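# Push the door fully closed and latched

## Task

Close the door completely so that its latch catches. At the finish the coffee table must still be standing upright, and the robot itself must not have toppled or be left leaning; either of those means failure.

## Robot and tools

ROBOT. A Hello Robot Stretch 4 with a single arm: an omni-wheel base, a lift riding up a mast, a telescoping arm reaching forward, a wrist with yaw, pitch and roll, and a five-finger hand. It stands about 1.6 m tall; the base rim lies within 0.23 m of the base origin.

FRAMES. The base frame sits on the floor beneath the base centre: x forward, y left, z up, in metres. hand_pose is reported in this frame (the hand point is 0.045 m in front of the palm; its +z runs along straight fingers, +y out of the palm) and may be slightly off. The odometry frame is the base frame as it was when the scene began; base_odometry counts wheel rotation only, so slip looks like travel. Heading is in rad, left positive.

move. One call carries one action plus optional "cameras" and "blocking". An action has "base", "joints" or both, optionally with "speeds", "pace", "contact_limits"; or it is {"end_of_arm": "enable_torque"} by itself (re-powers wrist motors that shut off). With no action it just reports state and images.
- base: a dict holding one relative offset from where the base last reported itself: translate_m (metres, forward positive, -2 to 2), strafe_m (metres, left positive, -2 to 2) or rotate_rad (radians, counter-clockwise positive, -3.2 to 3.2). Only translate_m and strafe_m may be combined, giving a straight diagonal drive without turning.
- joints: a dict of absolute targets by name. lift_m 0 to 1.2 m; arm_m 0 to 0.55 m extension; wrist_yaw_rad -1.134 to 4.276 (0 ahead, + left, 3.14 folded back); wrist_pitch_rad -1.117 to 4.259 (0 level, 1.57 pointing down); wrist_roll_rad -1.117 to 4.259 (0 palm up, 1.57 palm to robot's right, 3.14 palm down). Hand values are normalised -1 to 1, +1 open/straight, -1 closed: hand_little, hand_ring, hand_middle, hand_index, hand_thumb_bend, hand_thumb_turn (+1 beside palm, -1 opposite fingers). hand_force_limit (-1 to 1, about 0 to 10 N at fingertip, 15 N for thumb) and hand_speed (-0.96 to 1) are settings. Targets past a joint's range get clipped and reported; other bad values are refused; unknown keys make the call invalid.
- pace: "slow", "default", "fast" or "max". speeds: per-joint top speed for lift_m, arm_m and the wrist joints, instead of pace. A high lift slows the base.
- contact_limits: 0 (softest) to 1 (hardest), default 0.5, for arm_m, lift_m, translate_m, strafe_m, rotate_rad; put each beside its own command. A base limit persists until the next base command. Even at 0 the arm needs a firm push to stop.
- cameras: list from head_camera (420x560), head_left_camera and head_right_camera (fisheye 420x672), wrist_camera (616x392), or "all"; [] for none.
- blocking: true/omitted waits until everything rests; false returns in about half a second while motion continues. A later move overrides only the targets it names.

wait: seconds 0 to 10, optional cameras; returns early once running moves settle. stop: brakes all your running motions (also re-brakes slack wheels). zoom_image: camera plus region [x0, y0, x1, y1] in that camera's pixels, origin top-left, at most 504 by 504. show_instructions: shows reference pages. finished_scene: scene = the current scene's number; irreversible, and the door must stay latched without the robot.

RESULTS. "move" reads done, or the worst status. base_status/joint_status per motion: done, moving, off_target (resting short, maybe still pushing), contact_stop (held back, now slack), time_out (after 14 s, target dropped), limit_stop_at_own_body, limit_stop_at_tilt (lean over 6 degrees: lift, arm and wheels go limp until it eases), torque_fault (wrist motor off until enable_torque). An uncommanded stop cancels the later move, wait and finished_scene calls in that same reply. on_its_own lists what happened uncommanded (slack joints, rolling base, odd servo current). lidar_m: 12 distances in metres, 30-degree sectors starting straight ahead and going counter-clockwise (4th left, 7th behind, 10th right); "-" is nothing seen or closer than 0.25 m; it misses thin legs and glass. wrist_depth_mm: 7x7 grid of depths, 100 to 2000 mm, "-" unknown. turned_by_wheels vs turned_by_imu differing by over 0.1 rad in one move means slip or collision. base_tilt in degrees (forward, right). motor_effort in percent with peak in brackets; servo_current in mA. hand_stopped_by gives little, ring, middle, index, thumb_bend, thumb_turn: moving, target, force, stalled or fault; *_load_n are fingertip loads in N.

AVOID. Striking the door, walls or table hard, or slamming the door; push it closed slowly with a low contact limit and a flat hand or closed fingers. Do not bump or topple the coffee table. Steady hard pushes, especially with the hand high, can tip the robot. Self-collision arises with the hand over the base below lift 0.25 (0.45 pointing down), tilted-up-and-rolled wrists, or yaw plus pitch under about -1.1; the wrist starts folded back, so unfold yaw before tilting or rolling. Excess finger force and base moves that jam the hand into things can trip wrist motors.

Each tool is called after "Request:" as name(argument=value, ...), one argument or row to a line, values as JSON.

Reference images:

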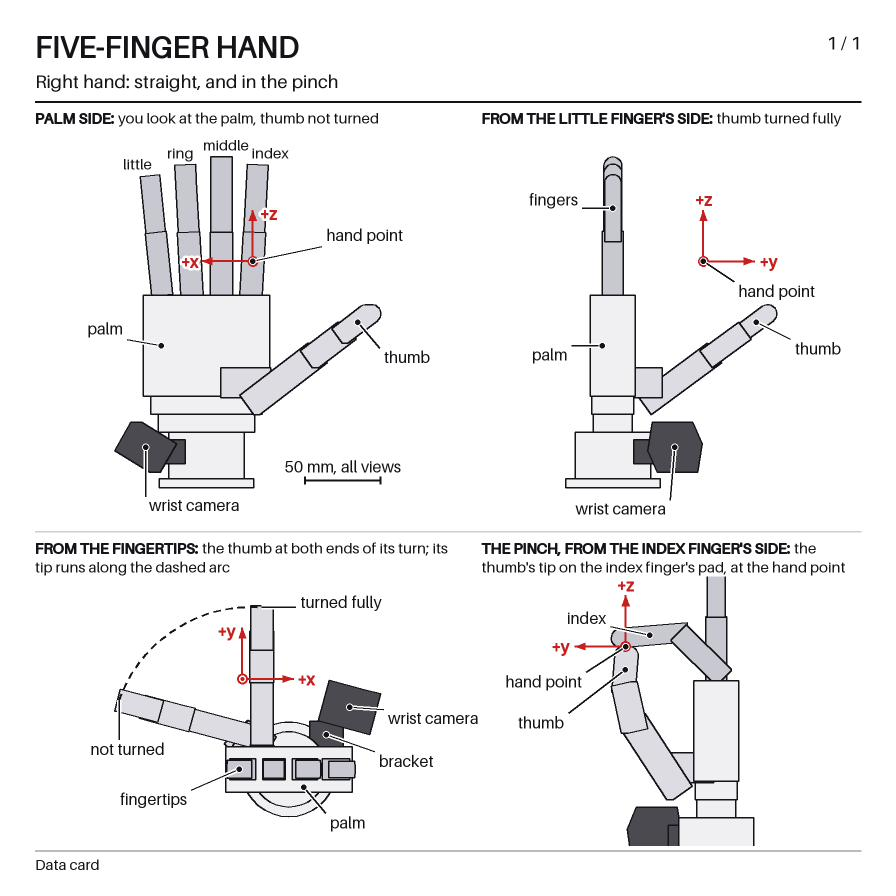

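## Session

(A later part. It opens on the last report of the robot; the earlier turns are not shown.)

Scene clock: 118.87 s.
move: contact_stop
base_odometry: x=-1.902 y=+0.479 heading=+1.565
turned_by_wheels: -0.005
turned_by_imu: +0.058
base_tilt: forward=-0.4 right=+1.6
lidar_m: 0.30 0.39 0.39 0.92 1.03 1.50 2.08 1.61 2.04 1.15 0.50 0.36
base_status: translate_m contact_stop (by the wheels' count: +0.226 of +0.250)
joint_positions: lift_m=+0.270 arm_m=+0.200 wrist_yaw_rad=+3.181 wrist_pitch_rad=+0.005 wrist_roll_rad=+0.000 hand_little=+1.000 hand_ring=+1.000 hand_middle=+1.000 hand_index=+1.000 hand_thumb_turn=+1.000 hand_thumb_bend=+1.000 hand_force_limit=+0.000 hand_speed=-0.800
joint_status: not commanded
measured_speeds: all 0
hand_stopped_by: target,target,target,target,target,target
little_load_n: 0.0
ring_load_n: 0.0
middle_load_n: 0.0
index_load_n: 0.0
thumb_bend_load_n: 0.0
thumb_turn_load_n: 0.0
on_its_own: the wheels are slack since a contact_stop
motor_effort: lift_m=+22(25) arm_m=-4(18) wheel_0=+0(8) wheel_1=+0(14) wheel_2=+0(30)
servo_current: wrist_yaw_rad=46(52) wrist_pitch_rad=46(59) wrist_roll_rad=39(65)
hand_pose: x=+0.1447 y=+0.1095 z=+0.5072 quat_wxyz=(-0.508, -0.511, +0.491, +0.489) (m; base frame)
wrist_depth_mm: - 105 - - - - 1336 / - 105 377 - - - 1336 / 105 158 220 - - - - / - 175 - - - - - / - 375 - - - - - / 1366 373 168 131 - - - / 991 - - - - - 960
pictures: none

Request:
move(
)

Scene clock: 119.57 s.
base_odometry: x=-1.902 y=+0.479 heading=+1.565
turned_by_wheels: +0.000
turned_by_imu: +0.000
base_tilt: forward=-0.4 right=+1.6
lidar_m: 0.32 0.39 0.39 0.93 1.03 1.47 2.08 1.59 1.98 1.09 0.51 0.39
base_status: translate_m contact_stop (by the wheels' count: +0.226 of +0.250)
joint_positions: lift_m=+0.270 arm_m=+0.200 wrist_yaw_rad=+3.181 wrist_pitch_rad=+0.005 wrist_roll_rad=+0.000 hand_little=+1.000 hand_ring=+1.000 hand_middle=+1.000 hand_index=+1.000 hand_thumb_turn=+1.000 hand_thumb_bend=+1.000 hand_force_limit=+0.000 hand_speed=-0.800
joint_status: not commanded
measured_speeds: all 0
hand_stopped_by: target,target,target,target,target,target
little_load_n: 0.0
ring_load_n: 0.0
middle_load_n: 0.0
index_load_n: 0.0
thumb_bend_load_n: 0.0
thumb_turn_load_n: 0.0
on_its_own: the wheels are slack since a contact_stop
motor_effort: lift_m=+21(25) arm_m=-4(18) wheel_0=+0(8) wheel_1=+0(14) wheel_2=+0(30)
servo_current: wrist_yaw_rad=33(52) wrist_pitch_rad=39(59) wrist_roll_rad=46(65)
hand_pose: x=+0.1447 y=+0.1095 z=+0.5072 quat_wxyz=(-0.508, -0.511, +0.491, +0.489) (m; base frame)
wrist_depth_mm: - 105 - - - - 1336 / - 106 334 - - - 1366 / 105 159 221 - - - - / - 177 - - - - - / - 375 - - - - - / 1366 375 168 132 - - - / 991 - - - - - 946
pictures: head_camera, head_left_camera, head_right_camera, wrist_camera

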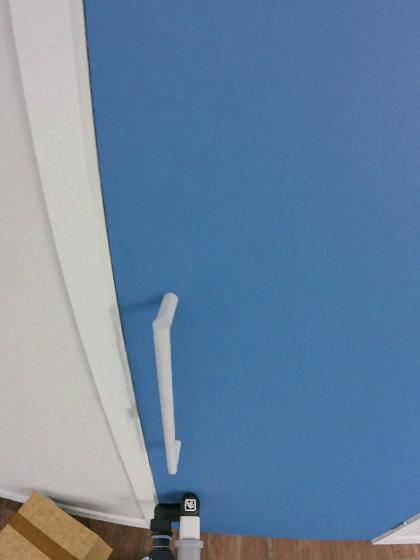

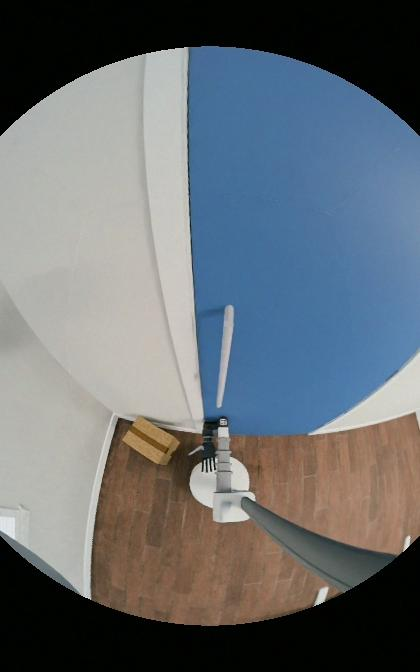

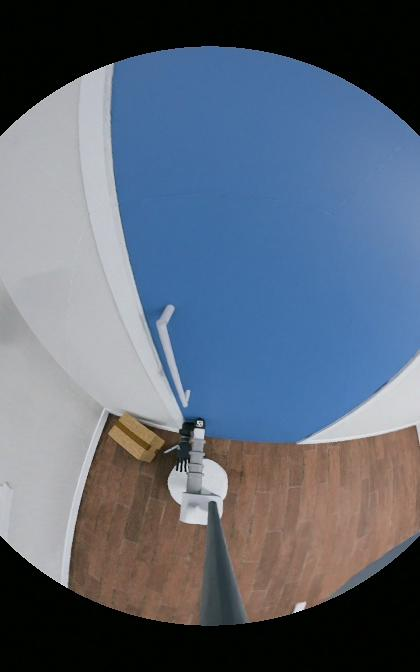

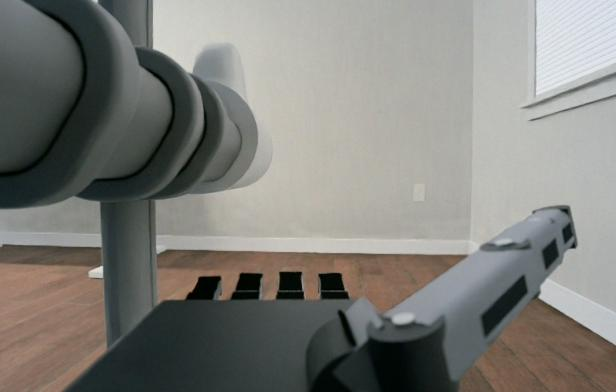

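Request:
zoom_image(
  camera="head_camera",
  region=[60, 260, 220, 560],
)

Request:
zoom_image(
  camera="head_camera",
  region=[40, 0, 200, 280],
)

Scaled by 1.680 from the camera's 420x560 image, which has a finer 1200x1600 frame.

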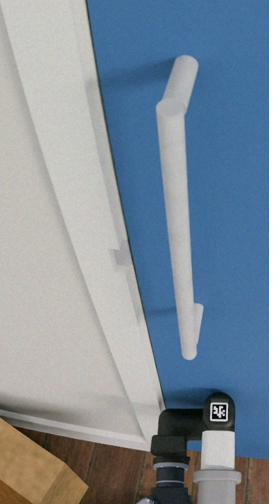

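Scaled by 1.800 from the camera's 420x560 image, which has a finer 1200x1600 frame.

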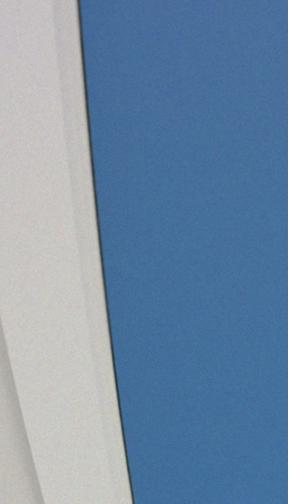

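Request:
move(
  base={"translate_m": 0.04},
  pace="slow",
  contact_limits={"translate_m": 0.6},
  cameras=["head_camera", "head_left_camera"],
)

Scene clock: 123.57 s.
move: contact_stop
base_odometry: x=-1.901 y=+0.511 heading=+1.551
turned_by_wheels: -0.014
turned_by_imu: +0.097
base_tilt: forward=-0.4 right=+1.6
lidar_m: 0.31 0.37 0.38 0.90 1.03 1.66 2.08 1.64 2.34 0.86 0.44 0.35
base_status: translate_m contact_stop (by the wheels' count: +0.033 of +0.040)
joint_positions: lift_m=+0.270 arm_m=+0.200 wrist_yaw_rad=+3.184 wrist_pitch_rad=+0.005 wrist_roll_rad=+0.000 hand_little=+1.000 hand_ring=+1.000 hand_middle=+1.000 hand_index=+1.000 hand_thumb_turn=+1.000 hand_thumb_bend=+1.000 hand_force_limit=+0.000 hand_speed=-0.800
joint_status: not commanded
measured_speeds: all 0
hand_stopped_by: target,target,target,target,target,target
little_load_n: 0.0
ring_load_n: 0.0
middle_load_n: 0.0
index_load_n: 0.0
thumb_bend_load_n: 0.0
thumb_turn_load_n: 0.0
on_its_own: the wheels are slack since a contact_stop
motor_effort: lift_m=+22(22) arm_m=+4(16) wheel_0=+0(18) wheel_1=+0(16) wheel_2=+0(31)
servo_current: wrist_yaw_rad=39(65) wrist_pitch_rad=52(59) wrist_roll_rad=52(59)
contact_limits: translate_m 0.6
hand_pose: x=+0.1443 y=+0.1088 z=+0.5072 quat_wxyz=(-0.509, -0.512, +0.491, +0.488) (m; base frame)
wrist_depth_mm: - 105 - - - - - / - 106 332 - - - 1366 / 104 159 221 - - - - / - 177 - - - - - / - 373 - - - - - / 1366 375 168 132 - - - / 1008 - - - - - 946
pictures: head_camera, head_left_camera

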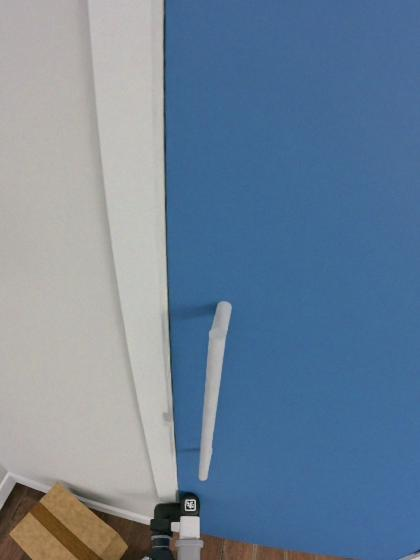

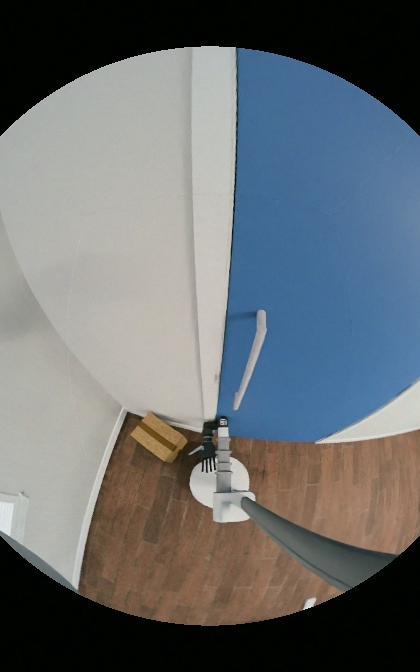

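Request:
zoom_image(
  camera="head_camera",
  region=[110, 300, 250, 540],
)

Request:
zoom_image(
  camera="head_camera",
  region=[110, 0, 230, 200],
)

Scaled by 2.100 from the camera's 420x560 image, which has a finer 1200x1600 frame.

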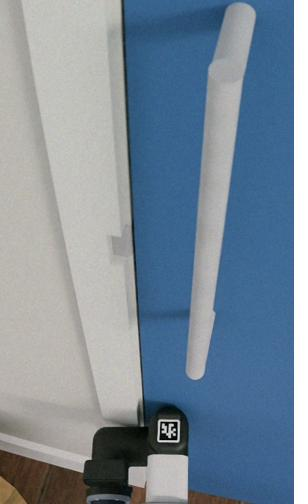

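Scaled by 2.520 from the camera's 420x560 image, which has a finer 1200x1600 frame.

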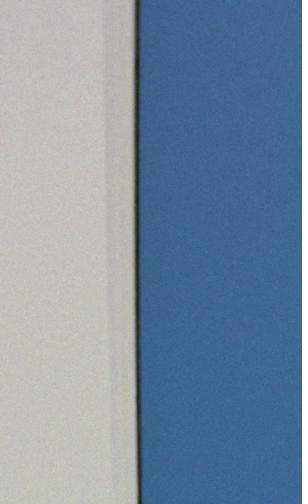

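Request:
move(
  base={"translate_m": -0.12},
)

Request:
move(
  base={"rotate_rad": -0.155},
  cameras=["head_camera", "head_left_camera", "head_right_camera"],
)

Scene clock: 127.70 s.
move: done
base_odometry: x=-1.903 y=+0.391 heading=+1.551
turned_by_wheels: +0.000
turned_by_imu: +0.001
base_tilt: forward=-0.4 right=+1.7
lidar_m: 0.44 0.43 0.45 0.93 1.03 1.71 1.97 1.53 2.17 1.16 0.58 0.45
base_status: done
joint_positions: lift_m=+0.270 arm_m=+0.200 wrist_yaw_rad=+3.184 wrist_pitch_rad=+0.005 wrist_roll_rad=+0.000 hand_little=+1.000 hand_ring=+1.000 hand_middle=+1.000 hand_index=+1.000 hand_thumb_turn=+1.000 hand_thumb_bend=+1.000 hand_force_limit=+0.000 hand_speed=-0.800
joint_status: not commanded
measured_speeds: all 0
hand_stopped_by: target,target,target,target,target,target
little_load_n: 0.0
ring_load_n: 0.0
middle_load_n: 0.0
index_load_n: 0.0
thumb_bend_load_n: 0.0
thumb_turn_load_n: 0.0
motor_effort: lift_m=+22(22) arm_m=+4(4) wheel_0=-2(8) wheel_1=-4(8) wheel_2=+3(12)
servo_current: wrist_yaw_rad=46(52) wrist_pitch_rad=33(65) wrist_roll_rad=59(59)
hand_pose: x=+0.1443 y=+0.1088 z=+0.5072 quat_wxyz=(-0.509, -0.512, +0.491, +0.488) (m; base frame)
wrist_depth_mm: - 103 - - - - - / 104 114 377 - - - - / 105 159 220 - - - - / - 181 - - - - - / - 404 - - - - - / 1336 375 168 132 - - - / 976 - - - - - 960
pictures: none

Scene clock: 128.53 s.
move: done
base_odometry: x=-1.903 y=+0.391 heading=+1.396
turned_by_wheels: -0.154
turned_by_imu: -0.155
base_tilt: forward=-0.4 right=+1.6
lidar_m: 0.42 0.47 0.42 0.92 0.97 1.35 1.96 1.58 1.75 1.71 0.69 0.50
base_status: done
joint_positions: lift_m=+0.270 arm_m=+0.200 wrist_yaw_rad=+3.184 wrist_pitch_rad=+0.005 wrist_roll_rad=+0.000 hand_little=+1.000 hand_ring=+1.000 hand_middle=+1.000 hand_index=+1.000 hand_thumb_turn=+1.000 hand_thumb_bend=+1.000 hand_force_limit=+0.000 hand_speed=-0.800
joint_status: not commanded
measured_speeds: all 0
hand_stopped_by: target,target,target,target,target,target
little_load_n: 0.0
ring_load_n: 0.0
middle_load_n: 0.0
index_load_n: 0.0
thumb_bend_load_n: 0.0
thumb_turn_load_n: 0.0
motor_effort: lift_m=+21(22) arm_m=+4(4) wheel_0=+3(6) wheel_1=+2(8) wheel_2=+3(10)
servo_current: wrist_yaw_rad=46(59) wrist_pitch_rad=65(65) wrist_roll_rad=39(59)
hand_pose: x=+0.1443 y=+0.1088 z=+0.5072 quat_wxyz=(-0.509, -0.512, +0.491, +0.488) (m; base frame)
wrist_depth_mm: - - - - - - 1255 / 103 109 382 - - - 1229 / 104 161 225 - - - - / - 183 - - - - - / - 379 - - - - - / 1366 377 168 131 - - - / 1008 - - - - - 946
pictures: head_camera, head_left_camera, head_right_camera

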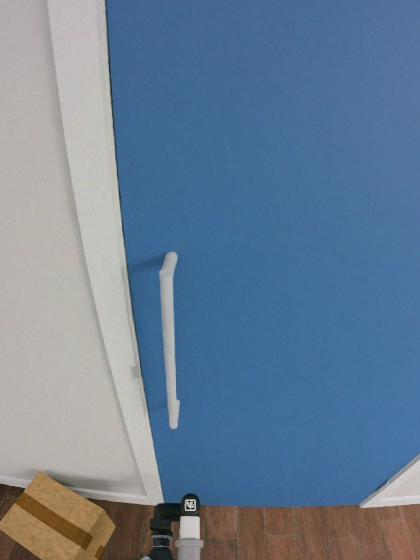

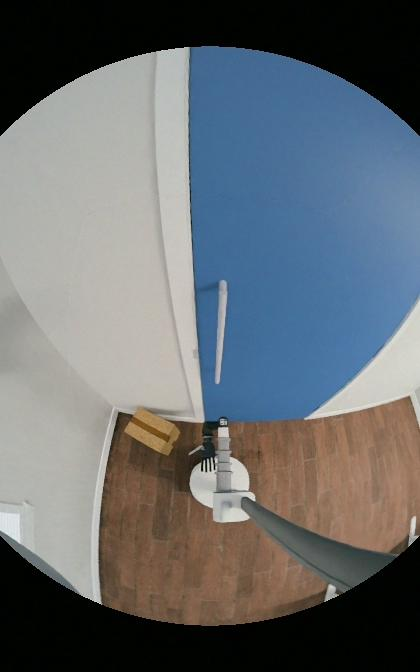

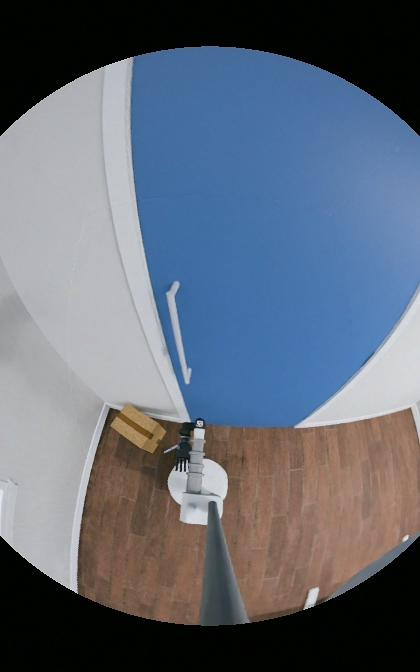

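Request:
zoom_image(
  camera="head_camera",
  region=[90, 330, 210, 530],
)

Request:
zoom_image(
  camera="head_camera",
  region=[340, 420, 420, 530],
)

Scaled by 2.520 from the camera's 420x560 image, which has a finer 1200x1600 frame.

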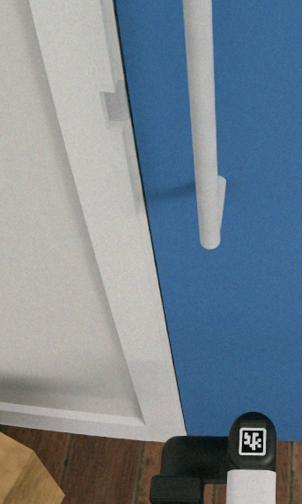

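Scaled by 4.582 from the camera's 420x560 image, which has a finer 1200x1600 frame.

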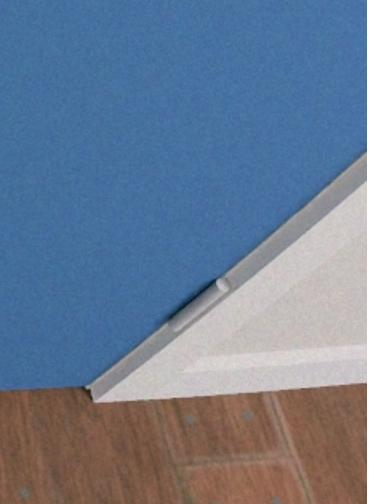

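Request:
move(
  base={"translate_m": 0.12},
  pace="slow",
  contact_limits={"translate_m": 0.7},
  cameras=["head_camera"],
)

Scene clock: 134.67 s.
move: done
base_odometry: x=-1.883 y=+0.509 heading=+1.395
turned_by_wheels: -0.001
turned_by_imu: +0.014
base_tilt: forward=-0.5 right=+1.6
lidar_m: 0.30 0.36 0.37 0.40 0.99 1.40 2.08 1.59 1.98 1.30 0.51 0.34
base_status: done
joint_positions: lift_m=+0.270 arm_m=+0.199 wrist_yaw_rad=+3.183 wrist_pitch_rad=+0.005 wrist_roll_rad=+0.000 hand_little=+1.000 hand_ring=+1.000 hand_middle=+1.000 hand_index=+1.000 hand_thumb_turn=+1.000 hand_thumb_bend=+1.000 hand_force_limit=+0.000 hand_speed=-0.800
joint_status: not commanded
measured_speeds: all 0
hand_stopped_by: target,target,target,target,target,target
little_load_n: 0.0
ring_load_n: 0.0
middle_load_n: 0.0
index_load_n: 0.0
thumb_bend_load_n: 0.0
thumb_turn_load_n: 0.0
motor_effort: lift_m=+22(22) arm_m=+13(13) wheel_0=+5(7) wheel_1=+7(14) wheel_2=-23(26)
servo_current: wrist_yaw_rad=52(65) wrist_pitch_rad=52(65) wrist_roll_rad=39(65)
contact_limits: translate_m 0.7
hand_pose: x=+0.1435 y=+0.1089 z=+0.5072 quat_wxyz=(-0.509, -0.512, +0.491, +0.488) (m; base frame)
wrist_depth_mm: - 104 - - - - 1205 / 103 109 379 - - - 1281 / 104 163 232 - - - - / - 220 - - - - - / - 379 - - - - - / 1336 379 168 132 - - - / 1008 - - - - - 931
pictures: head_camera

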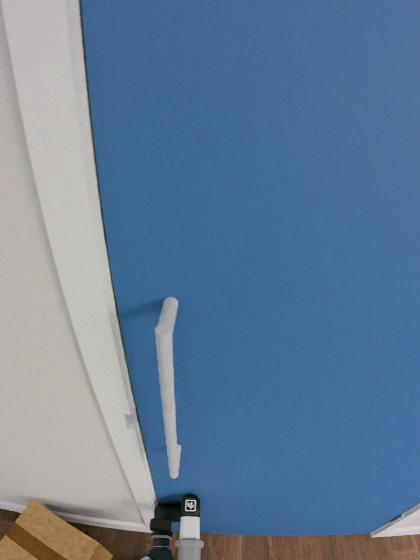

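Request:
move(
  base={"translate_m": 0.03},
  pace="slow",
  contact_limits={"translate_m": 0.8},
  cameras=["head_camera"],
)

Request:
move(
  base={"translate_m": -0.25},
  cameras=["head_camera", "head_left_camera"],
)

Scene clock: 137.47 s.
move: done
base_odometry: x=-1.877 y=+0.537 heading=+1.395
turned_by_wheels: -0.001
turned_by_imu: +0.091
base_tilt: forward=-1.2 right=+2.1
lidar_m: 0.30 0.38 0.34 0.90 0.99 1.48 2.10 1.63 2.18 1.04 0.48 0.38
base_status: done
joint_positions: lift_m=+0.270 arm_m=+0.198 wrist_yaw_rad=+3.190 wrist_pitch_rad=+0.005 wrist_roll_rad=+0.000 hand_little=+1.000 hand_ring=+1.000 hand_middle=+1.000 hand_index=+1.000 hand_thumb_turn=+1.000 hand_thumb_bend=+1.000 hand_force_limit=+0.000 hand_speed=-0.800
joint_status: not commanded
measured_speeds: all 0
hand_stopped_by: target,target,target,target,target,target
little_load_n: 0.0
ring_load_n: 0.0
middle_load_n: 0.0
index_load_n: 0.0
thumb_bend_load_n: 0.0
thumb_turn_load_n: 0.0
motor_effort: lift_m=+22(22) arm_m=+19(19) wheel_0=+3(8) wheel_1=+18(20) wheel_2=-31(36)
servo_current: wrist_yaw_rad=65(65) wrist_pitch_rad=52(59) wrist_roll_rad=46(65)
contact_limits: translate_m 0.8
hand_pose: x=+0.1422 y=+0.1073 z=+0.5073 quat_wxyz=(-0.511, -0.513, +0.489, +0.487) (m; base frame)
wrist_depth_mm: - 101 - - - - 1397 / - 102 216 - - - 1366 / - 150 216 - - - - / - 172 - - - - - / - 387 - - - - - / 1366 421 130 131 - - - / 1008 - - - - - 960
pictures: head_camera

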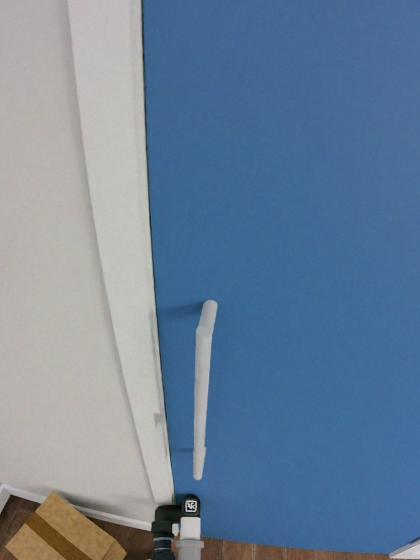

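Scene clock: 139.77 s.
move: done
base_odometry: x=-1.921 y=+0.291 heading=+1.394
turned_by_wheels: +0.000
turned_by_imu: -0.005
base_tilt: forward=-0.4 right=+1.6
lidar_m: 0.55 0.50 0.52 0.90 0.99 1.58 1.85 1.42 1.75 1.62 0.79 0.59
base_status: done
joint_positions: lift_m=+0.270 arm_m=+0.200 wrist_yaw_rad=+3.183 wrist_pitch_rad=+0.005 wrist_roll_rad=+0.000 hand_little=+1.000 hand_ring=+1.000 hand_middle=+1.000 hand_index=+1.000 hand_thumb_turn=+1.000 hand_thumb_bend=+1.000 hand_force_limit=+0.000 hand_speed=-0.800
joint_status: not commanded
measured_speeds: all 0
hand_stopped_by: target,target,target,target,target,target
little_load_n: 0.0
ring_load_n: 0.0
middle_load_n: 0.0
index_load_n: 0.0
thumb_bend_load_n: 0.0
thumb_turn_load_n: 0.0
motor_effort: lift_m=+20(22) arm_m=-4(19) wheel_0=-3(9) wheel_1=-3(17) wheel_2=+2(28)
servo_current: wrist_yaw_rad=39(72) wrist_pitch_rad=46(59) wrist_roll_rad=46(52)
hand_pose: x=+0.1445 y=+0.1089 z=+0.5074 quat_wxyz=(-0.509, -0.511, +0.491, +0.488) (m; base frame)
wrist_depth_mm: - 102 - - - - - / - 106 334 - - - - / 104 153 221 - - - - / - 173 - - - - - / - 410 - - - - - / 1366 382 168 132 - - - / 991 - - - - - 946
pictures: head_camera, head_left_camera

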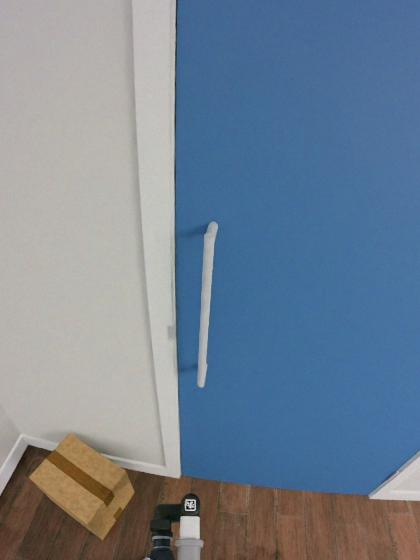

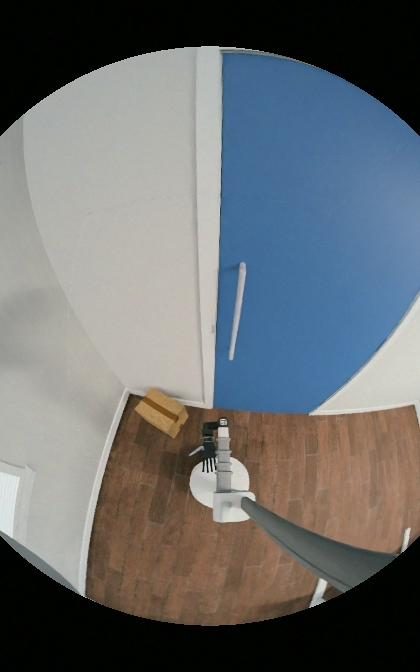

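Request:
finished_scene(
  scene=2,
)

The scene is finished: the task was done.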